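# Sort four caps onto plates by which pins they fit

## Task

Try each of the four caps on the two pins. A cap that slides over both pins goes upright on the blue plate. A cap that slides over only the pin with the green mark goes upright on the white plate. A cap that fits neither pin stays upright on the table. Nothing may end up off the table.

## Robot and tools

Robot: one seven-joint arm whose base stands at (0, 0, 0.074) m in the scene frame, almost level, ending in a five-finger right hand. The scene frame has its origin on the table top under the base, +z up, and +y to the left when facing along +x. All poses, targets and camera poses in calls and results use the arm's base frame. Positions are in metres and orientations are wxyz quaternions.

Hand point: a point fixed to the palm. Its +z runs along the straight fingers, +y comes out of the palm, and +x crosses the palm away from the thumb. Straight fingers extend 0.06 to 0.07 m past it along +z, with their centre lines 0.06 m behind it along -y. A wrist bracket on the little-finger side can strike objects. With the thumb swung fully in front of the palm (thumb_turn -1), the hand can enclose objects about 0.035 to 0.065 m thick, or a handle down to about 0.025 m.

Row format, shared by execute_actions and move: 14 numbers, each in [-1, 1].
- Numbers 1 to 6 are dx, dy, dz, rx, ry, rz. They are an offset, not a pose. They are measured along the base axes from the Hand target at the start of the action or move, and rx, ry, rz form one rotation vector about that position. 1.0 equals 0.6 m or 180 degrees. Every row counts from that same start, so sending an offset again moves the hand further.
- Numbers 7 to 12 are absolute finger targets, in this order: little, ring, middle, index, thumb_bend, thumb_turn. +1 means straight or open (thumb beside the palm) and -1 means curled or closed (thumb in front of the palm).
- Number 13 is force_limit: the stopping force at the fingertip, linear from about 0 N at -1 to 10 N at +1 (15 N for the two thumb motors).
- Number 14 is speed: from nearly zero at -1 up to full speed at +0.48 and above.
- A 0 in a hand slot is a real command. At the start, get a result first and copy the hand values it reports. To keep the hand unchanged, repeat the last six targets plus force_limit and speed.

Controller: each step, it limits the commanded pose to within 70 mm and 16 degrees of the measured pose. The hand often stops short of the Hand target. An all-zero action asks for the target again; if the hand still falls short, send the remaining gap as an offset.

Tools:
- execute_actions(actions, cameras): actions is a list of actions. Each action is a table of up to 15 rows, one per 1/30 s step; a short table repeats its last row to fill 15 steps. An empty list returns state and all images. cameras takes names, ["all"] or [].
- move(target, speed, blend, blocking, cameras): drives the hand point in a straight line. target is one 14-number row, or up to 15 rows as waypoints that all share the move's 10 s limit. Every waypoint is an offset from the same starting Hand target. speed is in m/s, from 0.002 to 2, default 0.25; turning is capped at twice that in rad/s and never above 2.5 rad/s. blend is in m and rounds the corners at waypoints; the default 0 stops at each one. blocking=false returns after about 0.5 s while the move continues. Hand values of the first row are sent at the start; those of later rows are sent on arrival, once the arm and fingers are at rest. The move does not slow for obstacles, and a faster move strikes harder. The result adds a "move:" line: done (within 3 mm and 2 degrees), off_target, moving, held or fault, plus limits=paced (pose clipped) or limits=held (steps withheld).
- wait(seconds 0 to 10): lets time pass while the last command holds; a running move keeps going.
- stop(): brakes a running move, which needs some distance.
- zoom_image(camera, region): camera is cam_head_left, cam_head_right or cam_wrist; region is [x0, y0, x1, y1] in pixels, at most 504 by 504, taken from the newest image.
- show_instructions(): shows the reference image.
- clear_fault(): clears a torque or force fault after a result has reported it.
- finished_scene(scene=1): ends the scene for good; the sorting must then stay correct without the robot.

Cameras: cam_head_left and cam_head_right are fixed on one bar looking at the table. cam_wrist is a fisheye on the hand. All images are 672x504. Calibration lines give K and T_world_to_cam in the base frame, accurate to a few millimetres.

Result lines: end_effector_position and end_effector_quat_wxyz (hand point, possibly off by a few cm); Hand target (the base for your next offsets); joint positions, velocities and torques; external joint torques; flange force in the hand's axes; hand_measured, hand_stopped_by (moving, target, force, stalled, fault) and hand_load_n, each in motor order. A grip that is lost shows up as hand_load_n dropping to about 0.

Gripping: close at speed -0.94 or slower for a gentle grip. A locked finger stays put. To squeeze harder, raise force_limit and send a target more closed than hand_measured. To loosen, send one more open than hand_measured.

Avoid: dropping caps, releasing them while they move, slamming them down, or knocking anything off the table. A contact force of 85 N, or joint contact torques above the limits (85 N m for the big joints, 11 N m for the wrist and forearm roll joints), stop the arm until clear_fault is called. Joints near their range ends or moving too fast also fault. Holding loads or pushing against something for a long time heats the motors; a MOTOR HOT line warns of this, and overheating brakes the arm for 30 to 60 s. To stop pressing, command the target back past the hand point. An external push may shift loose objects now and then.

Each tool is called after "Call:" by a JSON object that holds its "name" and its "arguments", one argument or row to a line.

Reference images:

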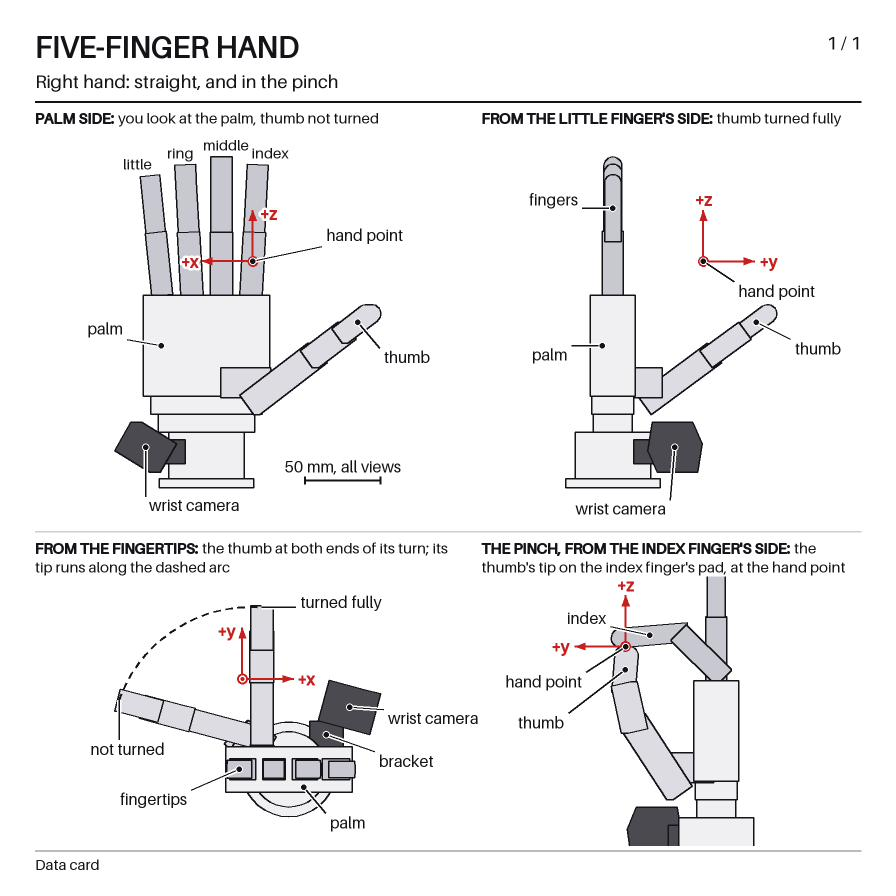

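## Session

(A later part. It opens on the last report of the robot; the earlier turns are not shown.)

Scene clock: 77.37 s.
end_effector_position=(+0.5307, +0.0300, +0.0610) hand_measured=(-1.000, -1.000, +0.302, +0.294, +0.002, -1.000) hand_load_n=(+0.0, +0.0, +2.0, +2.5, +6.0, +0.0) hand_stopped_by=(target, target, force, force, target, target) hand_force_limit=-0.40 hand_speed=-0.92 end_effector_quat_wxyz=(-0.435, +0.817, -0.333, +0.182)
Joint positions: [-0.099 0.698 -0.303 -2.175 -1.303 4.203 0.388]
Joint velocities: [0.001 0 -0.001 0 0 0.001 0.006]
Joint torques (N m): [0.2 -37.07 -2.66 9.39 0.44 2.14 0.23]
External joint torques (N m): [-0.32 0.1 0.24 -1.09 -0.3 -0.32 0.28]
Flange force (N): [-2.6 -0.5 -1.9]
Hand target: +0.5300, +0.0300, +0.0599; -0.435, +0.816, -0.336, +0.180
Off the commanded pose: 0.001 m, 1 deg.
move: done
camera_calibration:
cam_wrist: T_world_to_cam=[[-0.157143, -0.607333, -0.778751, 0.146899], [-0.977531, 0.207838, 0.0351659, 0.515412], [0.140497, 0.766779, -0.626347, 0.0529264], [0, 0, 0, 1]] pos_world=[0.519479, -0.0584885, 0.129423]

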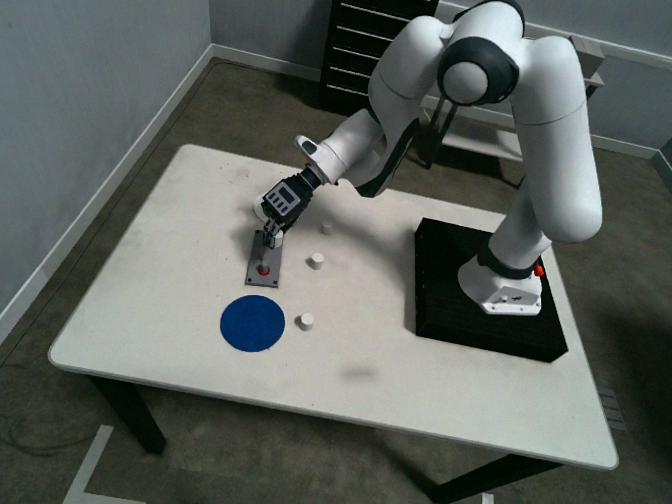

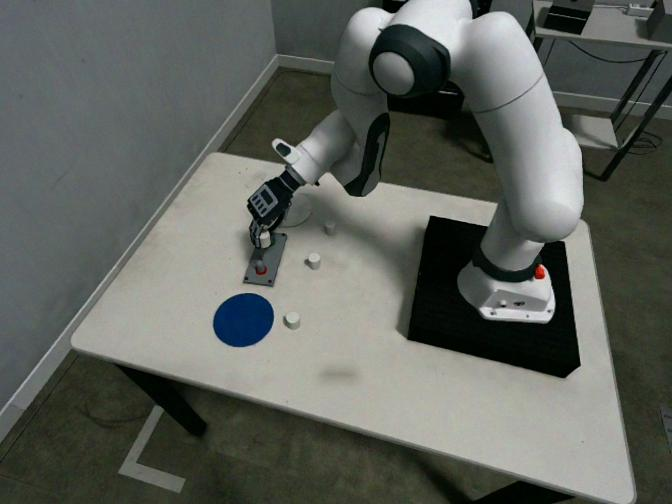

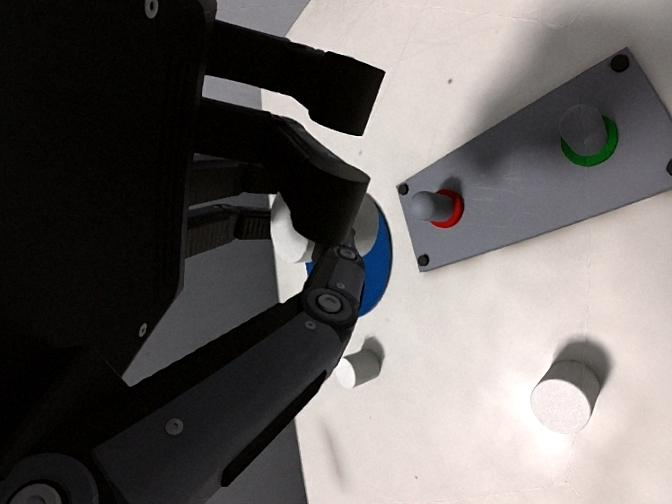

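Call:
{"name": "move", "arguments": {
  "target": [0.0385,0.0287,-0.075,0,0,0,-1,-1,0.1,0.1,0.0,-1,-0.4,-0.92],
  "speed": 0.15,
  "cameras": ["all"]
}}

Call:
{"name": "zoom_image", "arguments": {
  "camera": "cam_wrist",
  "region": [280, 130, 520, 310]
}}

Call:
{"name": "zoom_image", "arguments": {
  "camera": "cam_head_left",
  "region": [225, 200, 325, 290]
}}

Call:
{"name": "zoom_image", "arguments": {
  "camera": "cam_head_right",
  "region": [225, 200, 325, 290]
}}

Scene clock: 81.03 s.
end_effector_position=(+0.5524, +0.0475, +0.0162) hand_measured=(-1.000, -1.000, +0.302, +0.294, +0.002, -1.000) hand_load_n=(+0.0, +0.0, +2.0, +3.0, +6.5, +0.5) hand_stopped_by=(target, target, force, force, target, target) hand_force_limit=-0.40 hand_speed=-0.92 end_effector_quat_wxyz=(-0.436, +0.814, -0.339, +0.178)
Joint positions: [-0.089 0.837 -0.26 -2.069 -1.224 4.191 0.373]
Joint velocities: [0 0 0.001 0.001 0.002 0 -0.004]
Joint torques (N m): [1.22 -39.22 -2.88 8.99 0.98 2.19 -0.32]
External joint torques (N m): [0.75 0.42 -0.13 -1.07 0.29 -0.29 -0.27]
Flange force (N): [-5.9 1.0 -0.7]
Hand target: +0.5531, +0.0472, +0.0149; -0.435, +0.816, -0.336, +0.180
Off the commanded pose: 0.001 m, 0 deg.
move: done
camera_calibration:
cam_wrist: T_world_to_cam=[[-0.170524, -0.598422, -0.782824, 0.13299], [-0.975541, 0.214374, 0.0486274, 0.53293], [0.138717, 0.771968, -0.620341, 0.00911545], [0, 0, 0, 1]] pos_world=[0.541309, -0.0416991, 0.0838471]

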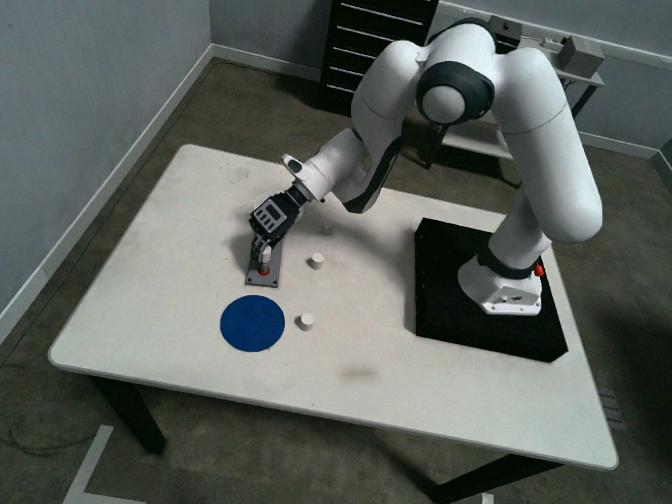

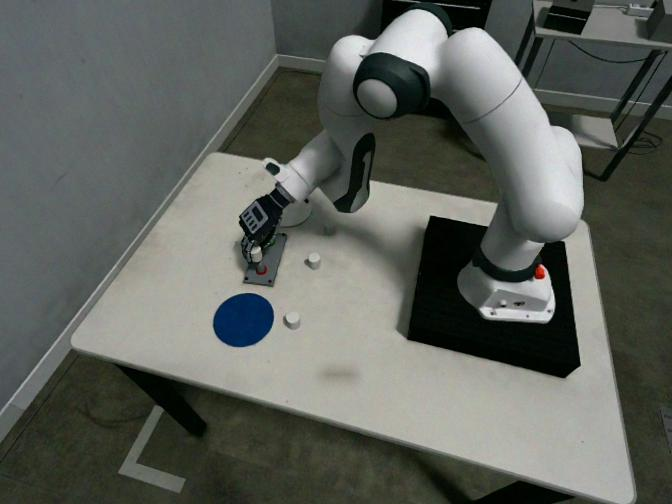

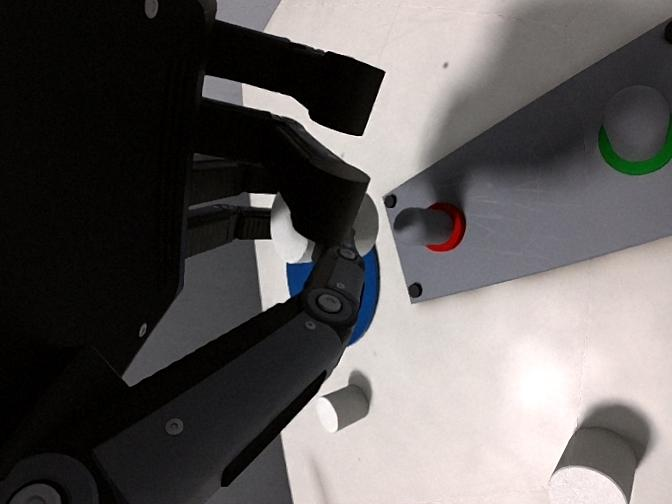

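Scaled by 2.100 from the camera's 672x504 image, which has a finer 960x720 frame.

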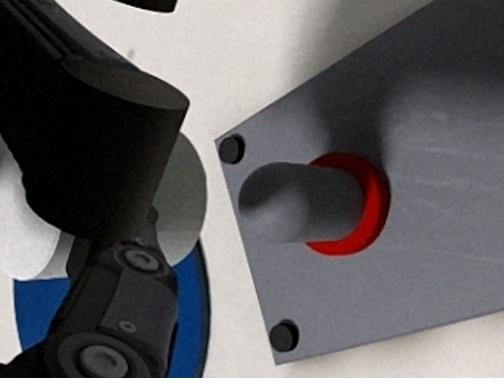

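Scaled by 5.040.

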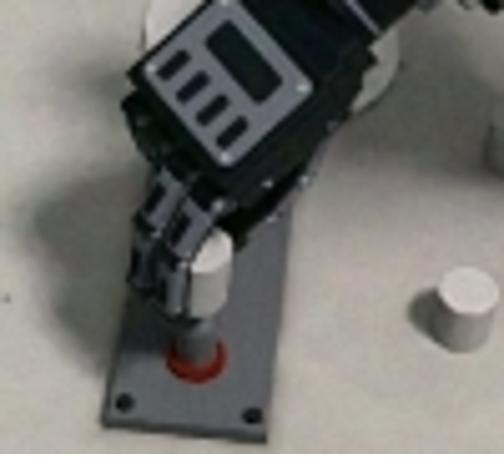

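Scaled by 5.040.

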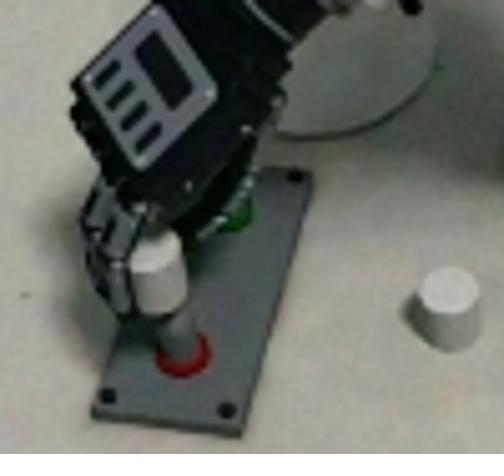

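Call:
{"name": "move", "arguments": {
  "target": [0,0,-0.055,0,0,0,-1,-1,0.1,0.1,0.0,-1,-0.4,-0.92],
  "speed": 0.1,
  "cameras": ["cam_wrist"]
}}

Call:
{"name": "zoom_image", "arguments": {
  "camera": "cam_wrist",
  "region": [280, 130, 520, 310]
}}

Scene clock: 83.17 s.
end_effector_position=(+0.5537, +0.0475, -0.0138) hand_measured=(-1.000, -1.000, +0.302, +0.294, +0.002, -1.000) hand_load_n=(+0.0, +0.0, +3.0, +5.0, +7.5, +1.5) hand_stopped_by=(target, target, force, force, target, target) hand_force_limit=-0.40 hand_speed=-0.92 end_effector_quat_wxyz=(-0.439, +0.813, -0.339, +0.179)
Joint positions: [-0.089 0.923 -0.254 -2.026 -1.178 4.217 0.33]
Joint velocities: [-0.001 -0.001 0 -0.001 0.001 0.003 -0.005]
Joint torques (N m): [1.84 -38.07 -3.03 8.34 1.08 1.49 -0.52]
External joint torques (N m): [1.35 2.22 -0.13 -1.03 0.5 -1.01 -0.47]
Flange force (N): [-4.9 3.5 3.6]
Hand target: +0.5531, +0.0472, -0.0181; -0.435, +0.816, -0.336, +0.180
Off the commanded pose: 0.004 m, 1 deg.
move: off_target
camera_calibration:
cam_wrist: T_world_to_cam=[[-0.168234, -0.594652, -0.786184, 0.108333], [-0.975479, 0.215245, 0.0459347, 0.53557], [0.141907, 0.774634, -0.616283, -0.0115557], [0, 0, 0, 1]] pos_world=[0.542302, -0.0419067, 0.0534472]
Images, in order (width x height): cam_wrist 672x504.

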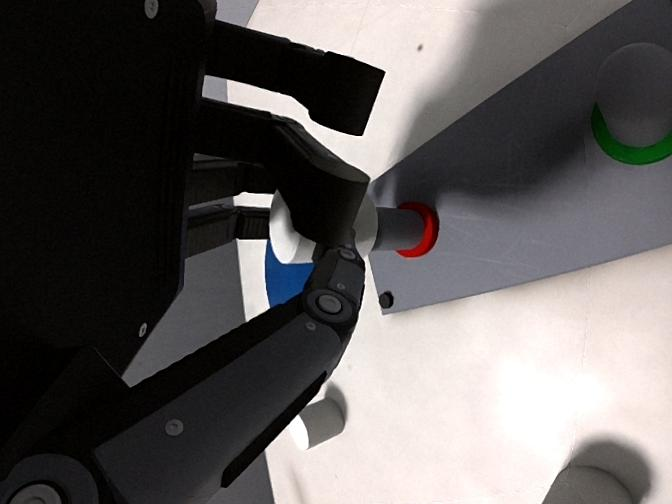

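Scaled by 2.100 from the camera's 672x504 image, which has a finer 960x720 frame.

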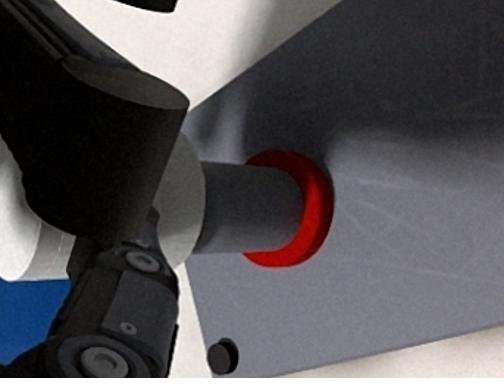

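Call:
{"name": "move", "arguments": {
  "target": [0,0,0.012,0,0,0,-1,-1,0.1,0.1,0.0,-1,-0.4,-0.92],
  "speed": 0.1,
  "cameras": ["all"]
}}

Call:
{"name": "zoom_image", "arguments": {
  "camera": "cam_head_left",
  "region": [245, 240, 285, 280]
}}

Call:
{"name": "zoom_image", "arguments": {
  "camera": "cam_head_right",
  "region": [235, 240, 275, 280]
}}

Call:
{"name": "zoom_image", "arguments": {
  "camera": "cam_wrist",
  "region": [260, 160, 460, 300]
}}

Scene clock: 86.20 s.
end_effector_position=(+0.5539, +0.0467, -0.0106) hand_measured=(-1.000, -1.000, +0.302, +0.294, +0.002, -1.000) hand_load_n=(+0.0, +0.0, +2.5, +4.0, +9.5, +0.5) hand_stopped_by=(target, target, force, force, target, target) hand_force_limit=-0.40 hand_speed=-0.92 end_effector_quat_wxyz=(-0.436, +0.815, -0.337, +0.181)
Joint positions: [-0.083 0.912 -0.261 -2.033 -1.18 4.213 0.329]
Joint velocities: [0.001 0 0.002 0 -0.001 -0.003 0]
Joint torques (N m): [1.35 -41.55 -3.3 8.04 0.32 2.21 -0.11]
External joint torques (N m): [0.77 -1.32 -0.36 -1.46 -0.28 -0.29 -0.06]
Flange force (N): [-7.8 -3.7 -5.8]
Hand target: +0.5531, +0.0472, -0.0109; -0.435, +0.816, -0.336, +0.180
Off the commanded pose: 0.001 m, 0 deg.
move: done
camera_calibration:
cam_wrist: T_world_to_cam=[[-0.164926, -0.601745, -0.781475, 0.109027], [-0.976044, 0.213572, 0.0415354, 0.536103], [0.141907, 0.769604, -0.622553, -0.00883287], [0, 0, 0, 1]] pos_world=[0.542495, -0.0420925, 0.0574354]

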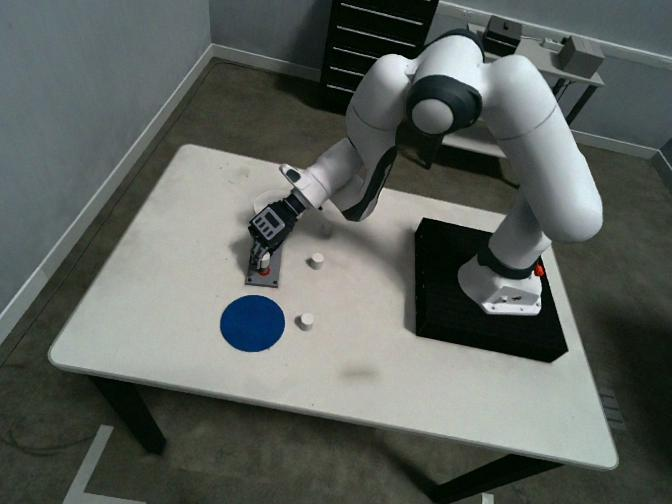

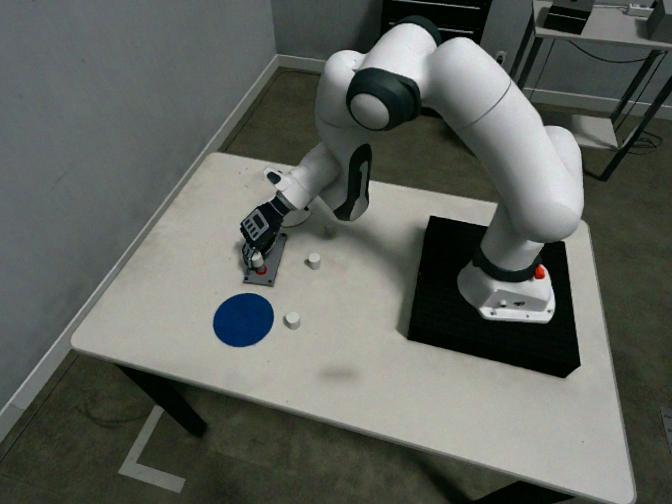

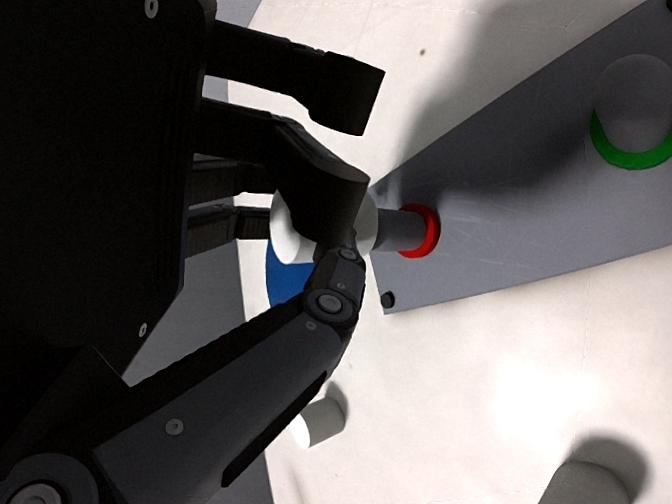

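Scaled by 12.600.

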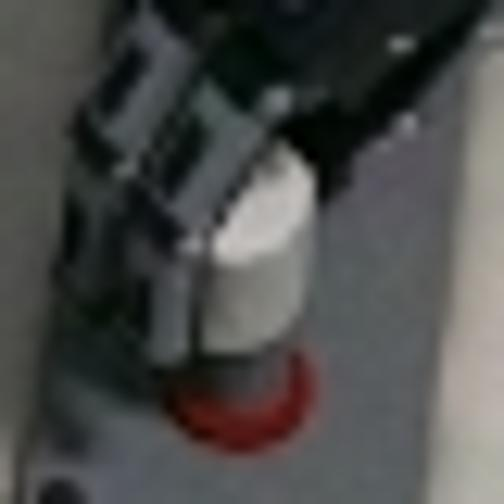

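Scaled by 12.600.

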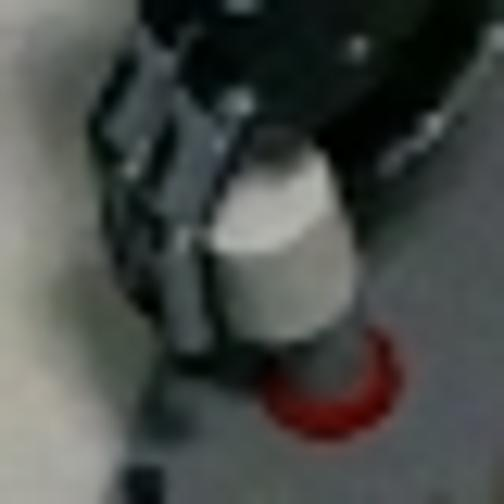

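Scaled by 2.520 from the camera's 672x504 image, which has a finer 960x720 frame.

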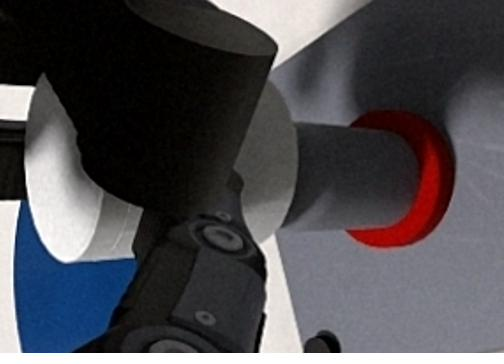

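Call:
{"name": "zoom_image", "arguments": {
  "camera": "cam_wrist",
  "region": [330, 170, 450, 280]
}}

Scaled by 4.200 from the camera's 672x504 image, which has a finer 960x720 frame.

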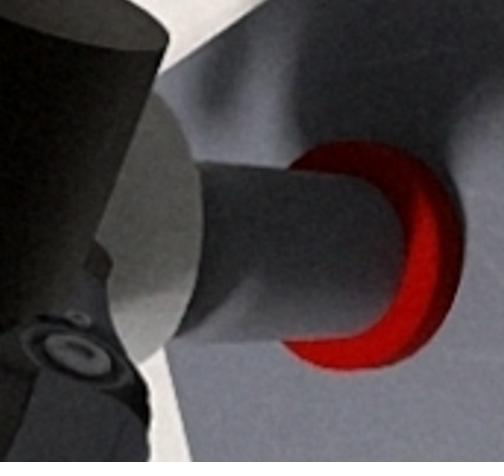

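Call:
{"name": "move", "arguments": {
  "target": [0,0,0.01,0,0,0,-1,-1,0.1,0.1,0.0,-1,-0.4,-0.92],
  "speed": 0.1,
  "cameras": ["cam_wrist"]
}}

Call:
{"name": "zoom_image", "arguments": {
  "camera": "cam_wrist",
  "region": [330, 170, 450, 280]
}}

Scene clock: 91.03 s.
end_effector_position=(+0.5541, +0.0465, -0.0048) hand_measured=(-1.000, -1.000, +0.302, +0.294, +0.002, -1.000) hand_load_n=(+0.0, +0.0, +2.5, +4.0, +9.5, +0.0) hand_stopped_by=(target, target, force, force, target, target) hand_force_limit=-0.40 hand_speed=-0.92 end_effector_quat_wxyz=(-0.435, +0.816, -0.334, +0.182)
Joint positions: [-0.082 0.895 -0.262 -2.042 -1.188 4.208 0.329]
Joint velocities: [0 -0.001 0.002 -0.002 -0.004 -0.005 0.003]
Joint torques (N m): [0.71 -41.41 -2.93 7.73 0.31 2.19 0.13]
External joint torques (N m): [0.23 -1.37 0.06 -1.88 -0.31 -0.29 0.18]
Flange force (N): [-8.3 -3.9 -6.7]
Hand target: +0.5531, +0.0472, -0.0049; -0.435, +0.816, -0.336, +0.180
Off the commanded pose: 0.001 m, 0 deg.
move: done
camera_calibration:
cam_wrist: T_world_to_cam=[[-0.159326, -0.605834, -0.779474, 0.110437], [-0.977062, 0.209773, 0.0366702, 0.536854], [0.141296, 0.767437, -0.62536, -0.00458931], [0, 0, 0, 1]] pos_world=[0.542783, -0.0421889, 0.0635261]
Images, in order (width x height): cam_wrist 672x504.

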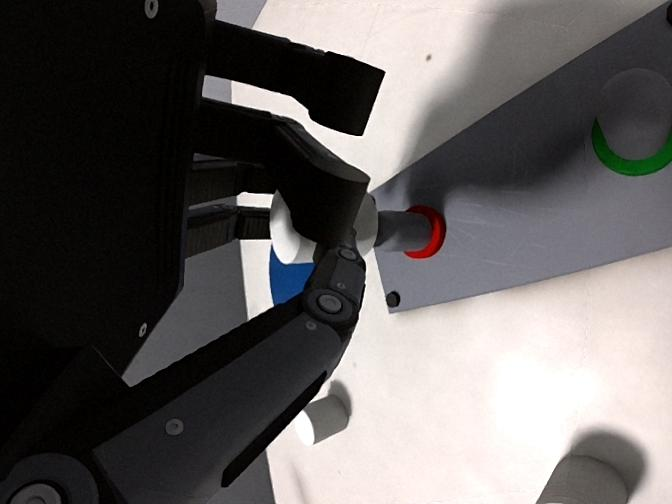

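Scaled by 4.200 from the camera's 672x504 image, which has a finer 960x720 frame.

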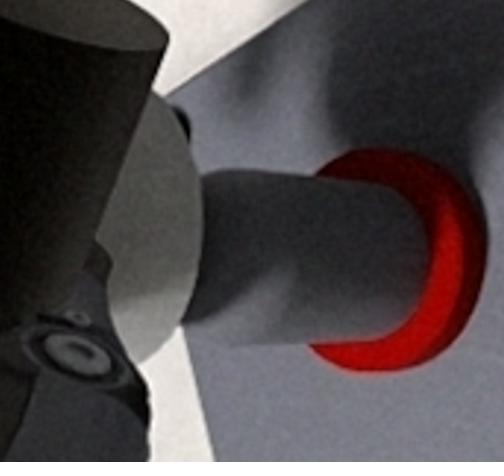

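Call:
{"name": "move", "arguments": {
  "target": [
    [-0.0053,-0.0017,0,0,0,0,-1,-1,0.1,0.1,0.0,-1,-0.4,-0.92],
    [-0.0053,-0.0017,-0.013,0,0,0,-1,-1,0.1,0.1,0.0,-1,-0.4,-0.92]
  ],
  "speed": 0.06,
  "cameras": ["cam_wrist"]
}}

Call:
{"name": "zoom_image", "arguments": {
  "camera": "cam_wrist",
  "region": [330, 170, 450, 280]
}}

Scene clock: 92.77 s.
end_effector_position=(+0.5489, +0.0468, -0.0127) hand_measured=(-1.000, -1.000, +0.302, +0.294, +0.002, -1.000) hand_load_n=(+0.0, +0.0, +2.0, +4.5, +9.5, +0.5) hand_stopped_by=(target, target, force, force, target, target) hand_force_limit=-0.40 hand_speed=-0.92 end_effector_quat_wxyz=(-0.434, +0.816, -0.339, +0.177)
Joint positions: [-0.083 0.91 -0.261 -2.046 -1.182 4.212 0.326]
Joint velocities: [0 0.001 0.001 0.002 0.003 0.005 -0.005]
Joint torques (N m): [0.74 -40.23 -2.93 8.49 0.76 2.59 -0.4]
External joint torques (N m): [0.34 -0.33 0.14 -0.75 0.19 0.09 -0.35]
Flange force (N): [-5.4 0.0 -2.0]
Hand target: +0.5499, +0.0462, -0.0127; -0.435, +0.816, -0.336, +0.180
Off the commanded pose: 0.001 m, 0 deg.
move: done
camera_calibration:
cam_wrist: T_world_to_cam=[[-0.172224, -0.60197, -0.779725, 0.110553], [-0.975593, 0.213699, 0.0505053, 0.531158], [0.136224, 0.769393, -0.624082, -0.0064552], [0, 0, 0, 1]] pos_world=[0.538113, -0.0419917, 0.0553462]
Images, in order (width x height): cam_wrist 672x504.

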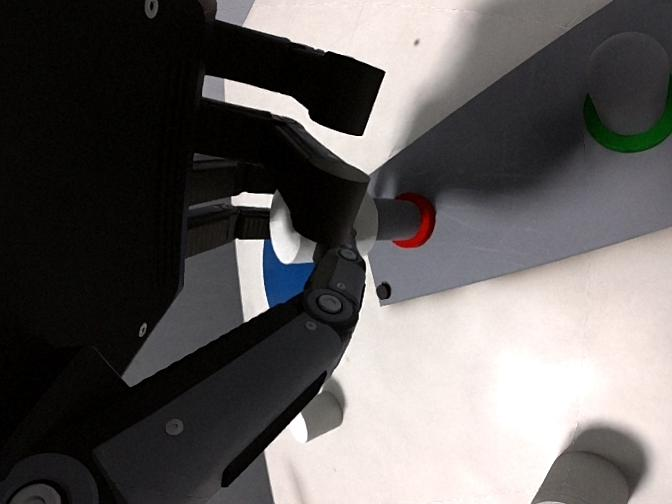

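Scaled by 4.200 from the camera's 672x504 image, which has a finer 960x720 frame.

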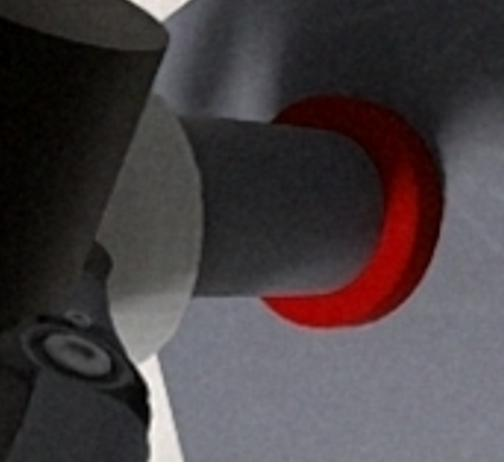

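Call:
{"name": "move", "arguments": {
  "target": [
    [0.0028,-0.0035,0.002,0,0,0,-1,-1,0.1,0.1,0.0,-1,-0.4,-0.92],
    [0.0028,-0.0035,-0.013,0,0,0,-1,-1,0.1,0.1,0.0,-1,-0.4,-0.92]
  ],
  "speed": 0.05,
  "cameras": ["cam_wrist"]
}}

Call:
{"name": "zoom_image", "arguments": {
  "camera": "cam_wrist",
  "region": [330, 170, 450, 280]
}}

Scene clock: 95.10 s.
end_effector_position=(+0.5507, +0.0439, -0.0188) hand_measured=(-1.000, -1.000, +0.302, +0.294, +0.002, -1.000) hand_load_n=(+0.0, +0.0, +2.5, +4.5, +8.0, +0.5) hand_stopped_by=(target, target, force, force, target, target) hand_force_limit=-0.40 hand_speed=-0.92 end_effector_quat_wxyz=(-0.436, +0.815, -0.339, +0.178)
Joint positions: [-0.088 0.933 -0.261 -2.026 -1.179 4.22 0.324]
Joint velocities: [0.001 0.001 -0.001 0 0.002 0.003 -0.001]
Joint torques (N m): [1.75 -38.66 -2.2 8.87 1.28 2.07 -0.49]
External joint torques (N m): [1.26 1.62 0.89 -0.36 0.72 -0.43 -0.44]
Flange force (N): [-3.9 3.1 4.8]
Hand target: +0.5516, +0.0441, -0.0205; -0.435, +0.816, -0.336, +0.180
Off the commanded pose: 0.002 m, 0 deg.
move: done
camera_calibration:
cam_wrist: T_world_to_cam=[[-0.170343, -0.599787, -0.781818, 0.103154], [-0.975658, 0.213868, 0.0485048, 0.533841], [0.138113, 0.771049, -0.621617, -0.00934348], [0, 0, 0, 1]] pos_world=[0.539708, -0.0450967, 0.0489458]
Images, in order (width x height): cam_wrist 672x504.

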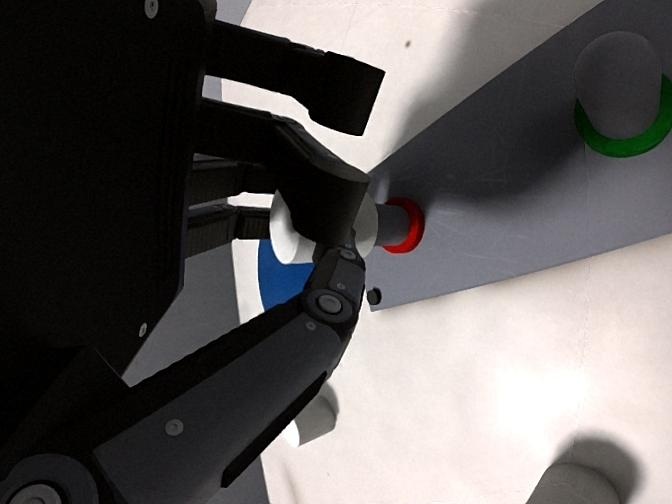

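Scaled by 4.200 from the camera's 672x504 image, which has a finer 960x720 frame.

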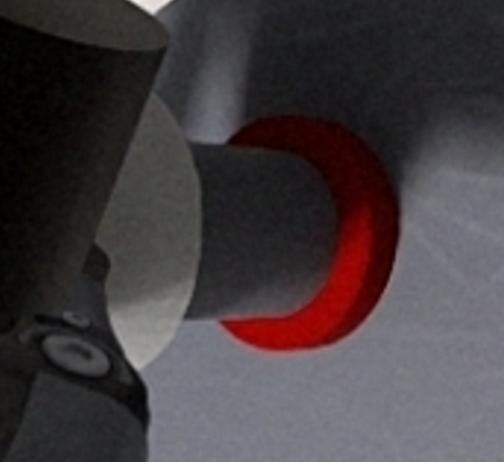

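Call:
{"name": "move", "arguments": {
  "target": [
    [-0.0022,-0.001,0.001,0,0,0,-1,-1,0.1,0.1,0.0,-1,-0.4,-0.92],
    [-0.0022,-0.001,-0.007,0,0,0,-1,-1,0.1,0.1,0.0,-1,-0.4,-0.92]
  ],
  "speed": 0.05,
  "cameras": ["cam_wrist"]
}}

Call:
{"name": "zoom_image", "arguments": {
  "camera": "cam_wrist",
  "region": [330, 170, 450, 280]
}}

Scene clock: 97.17 s.
end_effector_position=(+0.5511, +0.0434, -0.0192) hand_measured=(-1.000, -1.000, +0.302, +0.294, +0.002, -1.000) hand_load_n=(+0.0, +0.0, +3.0, +5.0, +7.0, +1.0) hand_stopped_by=(target, target, force, force, target, target) hand_force_limit=-0.40 hand_speed=-0.92 end_effector_quat_wxyz=(-0.440, +0.812, -0.339, +0.179)
Joint positions: [-0.088 0.94 -0.264 -2.023 -1.173 4.234 0.32]
Joint torques (N m): [2.27 -37.44 -3.06 8.35 1.33 1.09 -0.64]
External joint torques (N m): [1.81 2.83 0.11 -0.78 0.78 -1.41 -0.59]
Flange force (N): [-4.5 4.3 6.4]
Hand target: +0.5503, +0.0435, -0.0247; -0.435, +0.816, -0.336, +0.180
Off the commanded pose: 0.006 m, 1 deg.
move: off_target
camera_calibration:
cam_wrist: T_world_to_cam=[[-0.165904, -0.593646, -0.787439, 0.099886], [-0.975689, 0.214768, 0.0436537, 0.534191], [0.143202, 0.775538, -0.614845, -0.0120182], [0, 0, 0, 1]] pos_world=[0.539497, -0.0461098, 0.0479454]
Images, in order (width x height): cam_wrist 672x504.

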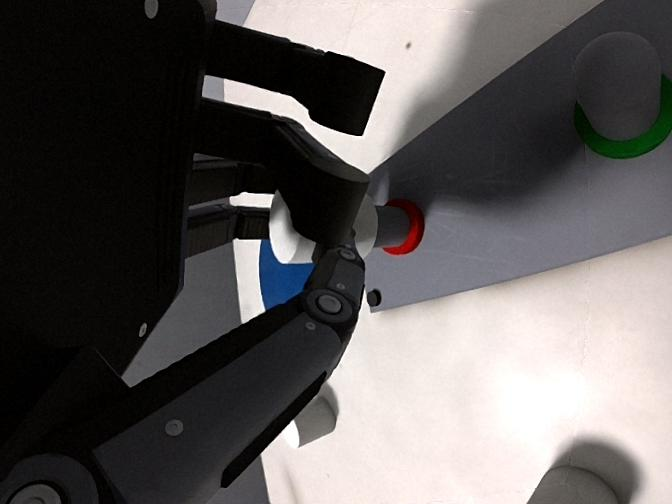

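Scaled by 4.200 from the camera's 672x504 image, which has a finer 960x720 frame.

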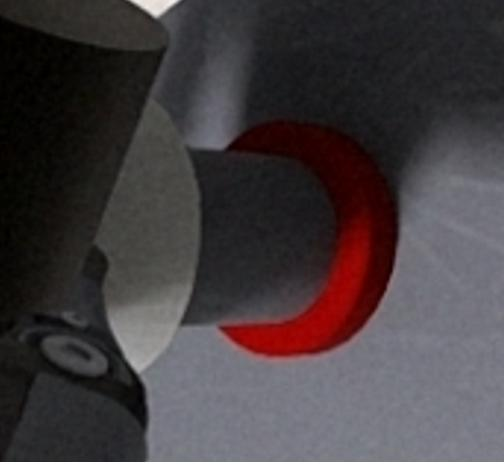

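Call:
{"name": "move", "arguments": {
  "target": [
    [0,0,0.015,0,0,0,-1,-1,0.1,0.1,0.0,-1,-0.4,-0.92],
    [-0.0015,0,0.012,0,0,0,-1,-1,0.1,0.1,0.0,-1,-0.4,-0.92],
    [-0.0015,0,0.003,0,0,0,-1,-1,0.1,0.1,0.0,-1,-0.4,-0.92]
  ],
  "speed": 0.05,
  "cameras": ["cam_wrist"]
}}

Call:
{"name": "zoom_image", "arguments": {
  "camera": "cam_wrist",
  "region": [330, 170, 450, 280]
}}

Scene clock: 100.93 s.
end_effector_position=(+0.5499, +0.0438, -0.0190) hand_measured=(-1.000, -1.000, +0.302, +0.294, +0.002, -1.000) hand_load_n=(+0.5, +0.0, +2.5, +4.5, +7.0, +0.5) hand_stopped_by=(target, target, force, force, target, target) hand_force_limit=-0.40 hand_speed=-0.92 end_effector_quat_wxyz=(-0.438, +0.814, -0.338, +0.179)
Joint positions: [-0.08 0.938 -0.271 -2.028 -1.171 4.234 0.319]
Joint velocities: [0 0.001 -0.002 0.001 0 0.003 0]
Joint torques (N m): [1.62 -37.58 -2.96 8.08 1.09 1.51 -0.49]
External joint torques (N m): [1.18 2.65 0.4 -1.07 0.54 -0.99 -0.44]
Flange force (N): [-4.5 4.4 4.7]
Hand target: +0.5494, +0.0435, -0.0229; -0.435, +0.816, -0.336, +0.180
Off the commanded pose: 0.004 m, 0 deg.
move: off_target
camera_calibration:
cam_wrist: T_world_to_cam=[[-0.165906, -0.597521, -0.784502, 0.100249], [-0.976008, 0.213244, 0.0439869, 0.533244], [0.141007, 0.772978, -0.618564, -0.0107467], [0, 0, 0, 1]] pos_world=[0.538598, -0.0455031, 0.0485425]
Images, in order (width x height): cam_wrist 672x504.

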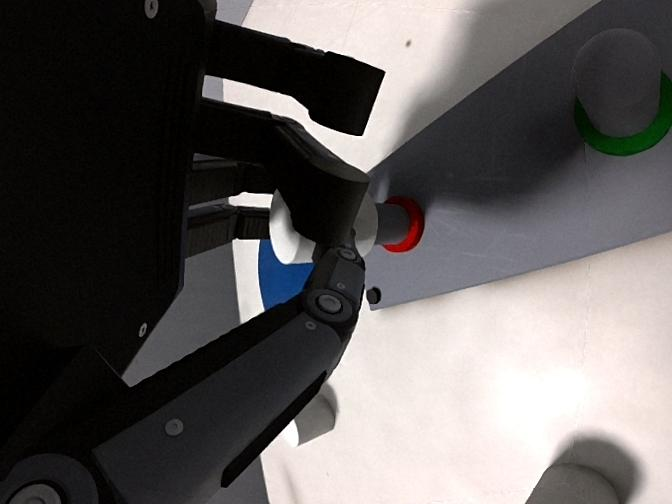

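Scaled by 4.200 from the camera's 672x504 image, which has a finer 960x720 frame.

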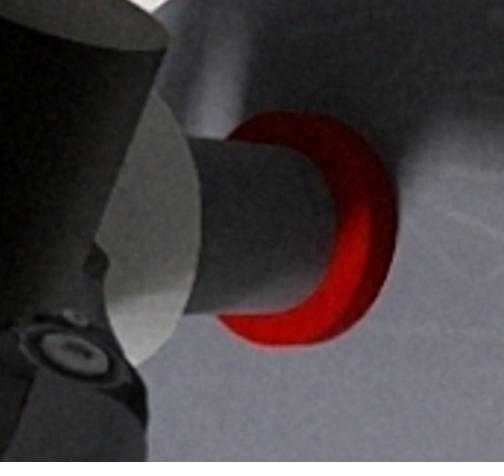

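Call:
{"name": "move", "arguments": {
  "target": [
    [0,0,0.012,0,0,0,-1,-1,0.1,0.1,0.0,-1,-0.4,-0.92],
    [-0.0005,-0.003,0.01,0,0,0,-1,-1,0.1,0.1,0.0,-1,-0.4,-0.92],
    [-0.0005,-0.003,0.0,0,0,0,-1,-1,0.1,0.1,0.0,-1,-0.4,-0.92]
  ],
  "speed": 0.05,
  "cameras": ["cam_wrist"]
}}

Call:
{"name": "zoom_image", "arguments": {
  "camera": "cam_wrist",
  "region": [330, 170, 450, 280]
}}

Scene clock: 103.37 s.
end_effector_position=(+0.5497, +0.0429, -0.0190) hand_measured=(-1.000, -1.000, +0.302, +0.294, +0.002, -1.000) hand_load_n=(+0.0, +0.0, +2.5, +4.0, +6.0, +0.5) hand_stopped_by=(target, target, force, force, target, target) hand_force_limit=-0.40 hand_speed=-0.92 end_effector_quat_wxyz=(-0.438, +0.814, -0.336, +0.180)
Joint positions: [-0.076 0.939 -0.277 -2.026 -1.172 4.239 0.319]
Joint velocities: [-0.001 0.001 -0.001 0.002 0.001 0.003 0.001]
Joint torques (N m): [1.23 -37.83 -3.4 8 0.97 1.53 -0.34]
External joint torques (N m): [0.74 2.5 0.04 -1.18 0.42 -0.97 -0.29]
Flange force (N): [-3.8 4.1 3.5]
Hand target: +0.5491, +0.0417, -0.0229; -0.435, +0.816, -0.336, +0.180
Off the commanded pose: 0.004 m, 0 deg.
move: off_target
camera_calibration:
cam_wrist: T_world_to_cam=[[-0.162534, -0.599002, -0.784078, 0.0978613], [-0.976748, 0.210271, 0.0418353, 0.533773], [0.139809, 0.772646, -0.61925, -0.00946538], [0, 0, 0, 1]] pos_world=[0.538591, -0.0463044, 0.0485389]
Images, in order (width x height): cam_wrist 672x504.

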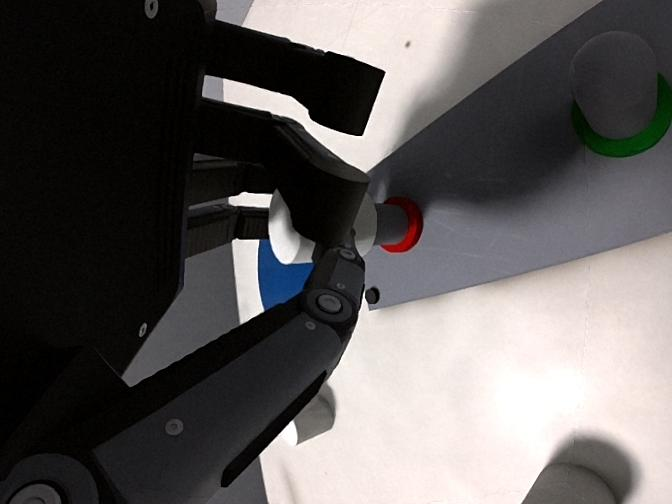

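Scaled by 4.200 from the camera's 672x504 image, which has a finer 960x720 frame.

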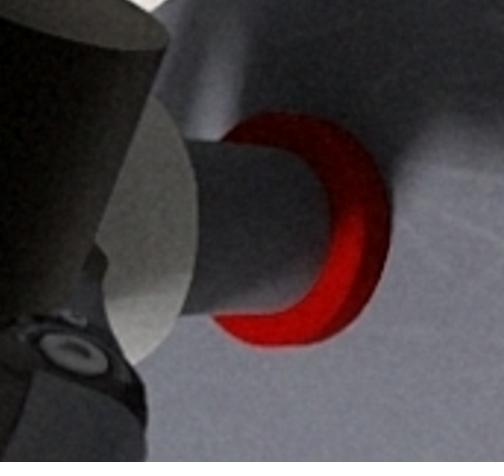

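Call:
{"name": "move", "arguments": {
  "target": [
    [0,0,0.088,0,0,0,-1,-1,0.1,0.1,0.0,-1,-0.4,-0.92],
    [0.0193,-0.166,0.0715,0,0,0,-1,-1,0.1,0.1,0.0,-1,-0.4,-0.92]
  ],
  "speed": 0.15,
  "blend": [0.01,0],
  "cameras": ["all"]
}}

Call:
{"name": "zoom_image", "arguments": {
  "camera": "cam_wrist",
  "region": [330, 150, 510, 300]
}}

Scene clock: 107.07 s.
end_effector_position=(+0.5617, -0.0585, +0.0203) hand_measured=(-1.000, -1.000, +0.302, +0.294, +0.002, -1.000) hand_load_n=(+0.0, +0.0, +1.5, +3.5, +8.0, +0.0) hand_stopped_by=(target, target, force, force, target, target) hand_force_limit=-0.40 hand_speed=-0.92 end_effector_quat_wxyz=(-0.433, +0.817, -0.333, +0.183)
Joint positions: [-0.224 0.932 -0.344 -1.831 -1.424 4.286 0.515]
Joint velocities: [-0.001 0.001 -0.001 -0.002 0.001 0 0.006]
Joint torques (N m): [0.2 -42.58 -4.38 10.5 0.57 2.41 0.07]
External joint torques (N m): [-0.39 -0.29 0.41 -1.07 -0.29 0.05 0.12]
Flange force (N): [-4.8 -0.6 -2.5]
Hand target: +0.5606, -0.0579, +0.0200; -0.435, +0.816, -0.336, +0.180
Off the commanded pose: 0.001 m, 1 deg.
move: done
camera_calibration:
cam_wrist: T_world_to_cam=[[-0.159359, -0.61002, -0.776196, 0.0672683], [-0.977186, 0.209285, 0.0361453, 0.565329], [0.140397, 0.764248, -0.629455, 0.0909392], [0, 0, 0, 1]] pos_world=[0.550384, -0.14678, 0.0890215]

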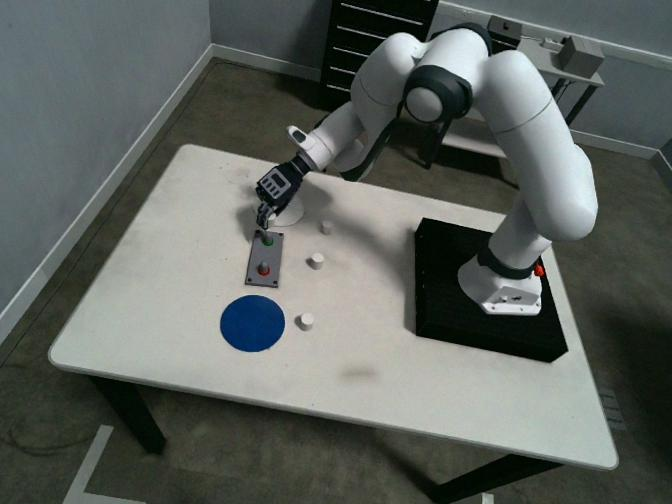

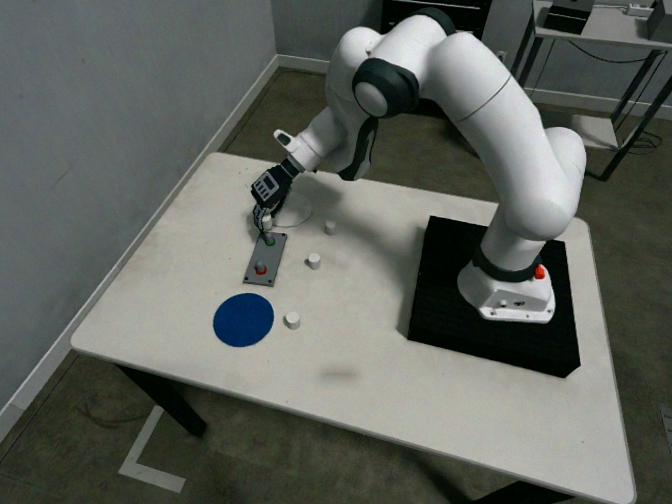

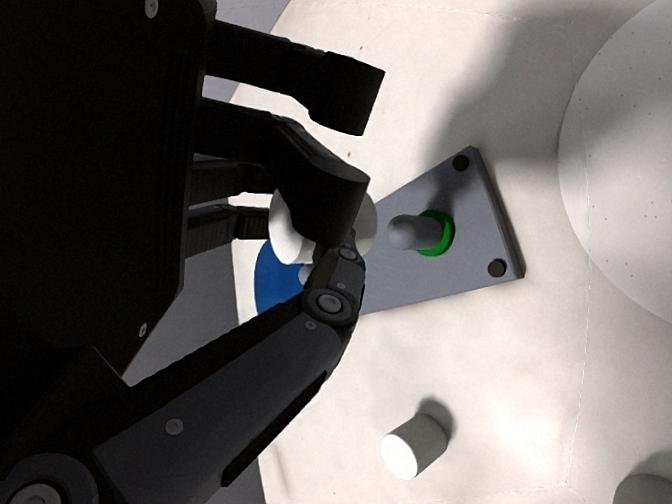

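Scaled by 2.800 from the camera's 672x504 image, which has a finer 960x720 frame.

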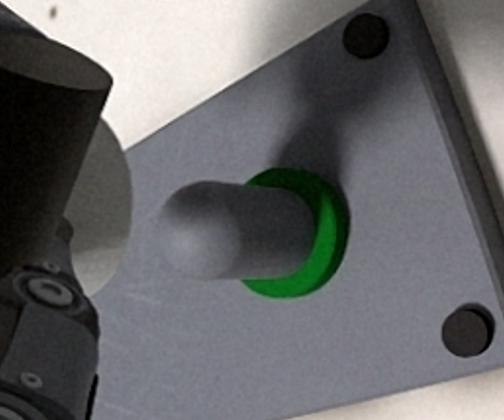

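Call:
{"name": "move", "arguments": {
  "target": [-0.0038,0.002,-0.05,0,0,0,-1,-1,0.1,0.1,0.0,-1,-0.4,-0.92],
  "speed": 0.1,
  "cameras": ["cam_wrist"]
}}

Call:
{"name": "zoom_image", "arguments": {
  "camera": "cam_wrist",
  "region": [330, 170, 450, 280]
}}

Scene clock: 109.33 s.
end_effector_position=(+0.5576, -0.0560, -0.0100) hand_measured=(-1.000, -1.000, +0.302, +0.294, +0.002, -1.000) hand_load_n=(+0.0, +0.0, +2.0, +3.5, +8.0, +0.5) hand_stopped_by=(target, target, force, force, target, target) hand_force_limit=-0.40 hand_speed=-0.92 end_effector_quat_wxyz=(-0.434, +0.816, -0.339, +0.177)
Joint positions: [-0.236 1.001 -0.327 -1.808 -1.393 4.287 0.483]
Joint velocities: [0 0.001 0 -0.001 -0.001 0.001 -0.006]
Joint torques (N m): [0.39 -43.26 -4.58 9.91 1.06 2.47 -0.46]
External joint torques (N m): [0.01 -0.54 0.25 -1 0.29 0.06 -0.41]
Flange force (N): [-8.0 -0.4 -2.5]
Hand target: +0.5584, -0.0567, -0.0100; -0.435, +0.816, -0.336, +0.180
Off the commanded pose: 0.001 m, 0 deg.
move: done
camera_calibration:
cam_wrist: T_world_to_cam=[[-0.172399, -0.601809, -0.77981, 0.0524761], [-0.975549, 0.213875, 0.0506165, 0.561468], [0.136321, 0.769469, -0.623966, 0.0731523], [0, 0, 0, 1]] pos_world=[0.546814, -0.144792, 0.0581464]
Images, in order (width x height): cam_wrist 672x504.

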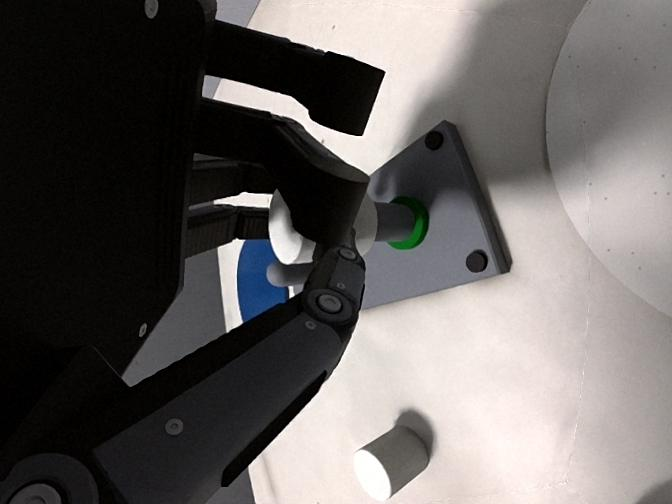

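Scaled by 4.200 from the camera's 672x504 image, which has a finer 960x720 frame.

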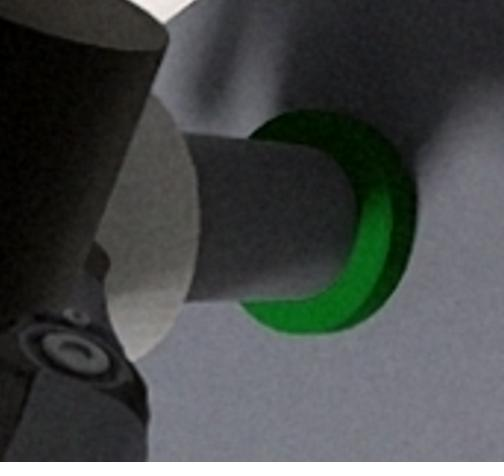

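Call:
{"name": "move", "arguments": {
  "target": [0.0012,-0.002,-0.022,0,0,0,-1,-1,0.1,0.1,0.0,-1,-0.4,-0.92],
  "speed": 0.04,
  "cameras": ["cam_wrist"]
}}

Call:
{"name": "zoom_image", "arguments": {
  "camera": "cam_wrist",
  "region": [330, 170, 450, 280]
}}

Scene clock: 113.03 s.
end_effector_position=(+0.5593, -0.0561, -0.0194) hand_measured=(-1.000, -1.000, +0.302, +0.294, +0.002, -1.000) hand_load_n=(+0.0, +0.0, +2.0, +4.0, +6.0, +1.0) hand_stopped_by=(target, target, force, force, target, target) hand_force_limit=-0.40 hand_speed=-0.92 end_effector_quat_wxyz=(-0.438, +0.814, -0.338, +0.178)
Joint positions: [-0.242 1.033 -0.321 -1.783 -1.382 4.296 0.474]
Joint velocities: [0 0.003 -0.001 0 0.002 0.004 -0.003]
Joint torques (N m): [0.9 -41.29 -4.43 9.9 1.25 1.5 -0.61]
External joint torques (N m): [0.49 1.85 0.38 -0.93 0.5 -0.91 -0.56]
Flange force (N): [-4.6 3.3 3.0]
Hand target: +0.5591, -0.0579, -0.0232; -0.435, +0.816, -0.336, +0.180
Off the commanded pose: 0.004 m, 1 deg.
move: off_target
camera_calibration:
cam_wrist: T_world_to_cam=[[-0.166725, -0.59687, -0.784824, 0.0421961], [-0.976269, 0.211499, 0.0465471, 0.563832], [0.138207, 0.77396, -0.617968, 0.0664673], [0, 0, 0, 1]] pos_world=[0.548301, -0.145508, 0.0479465]
Images, in order (width x height): cam_wrist 672x504.

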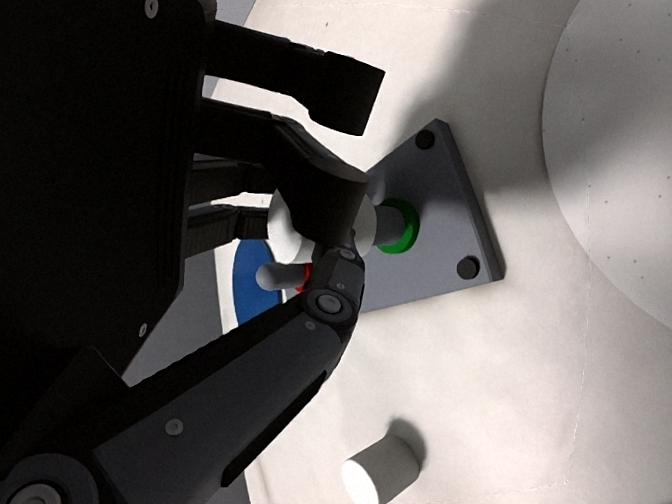

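Scaled by 4.200 from the camera's 672x504 image, which has a finer 960x720 frame.

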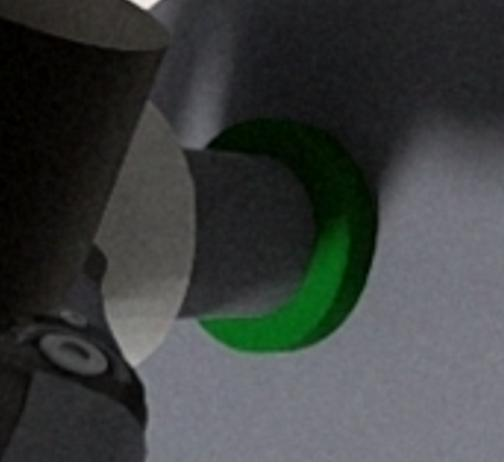

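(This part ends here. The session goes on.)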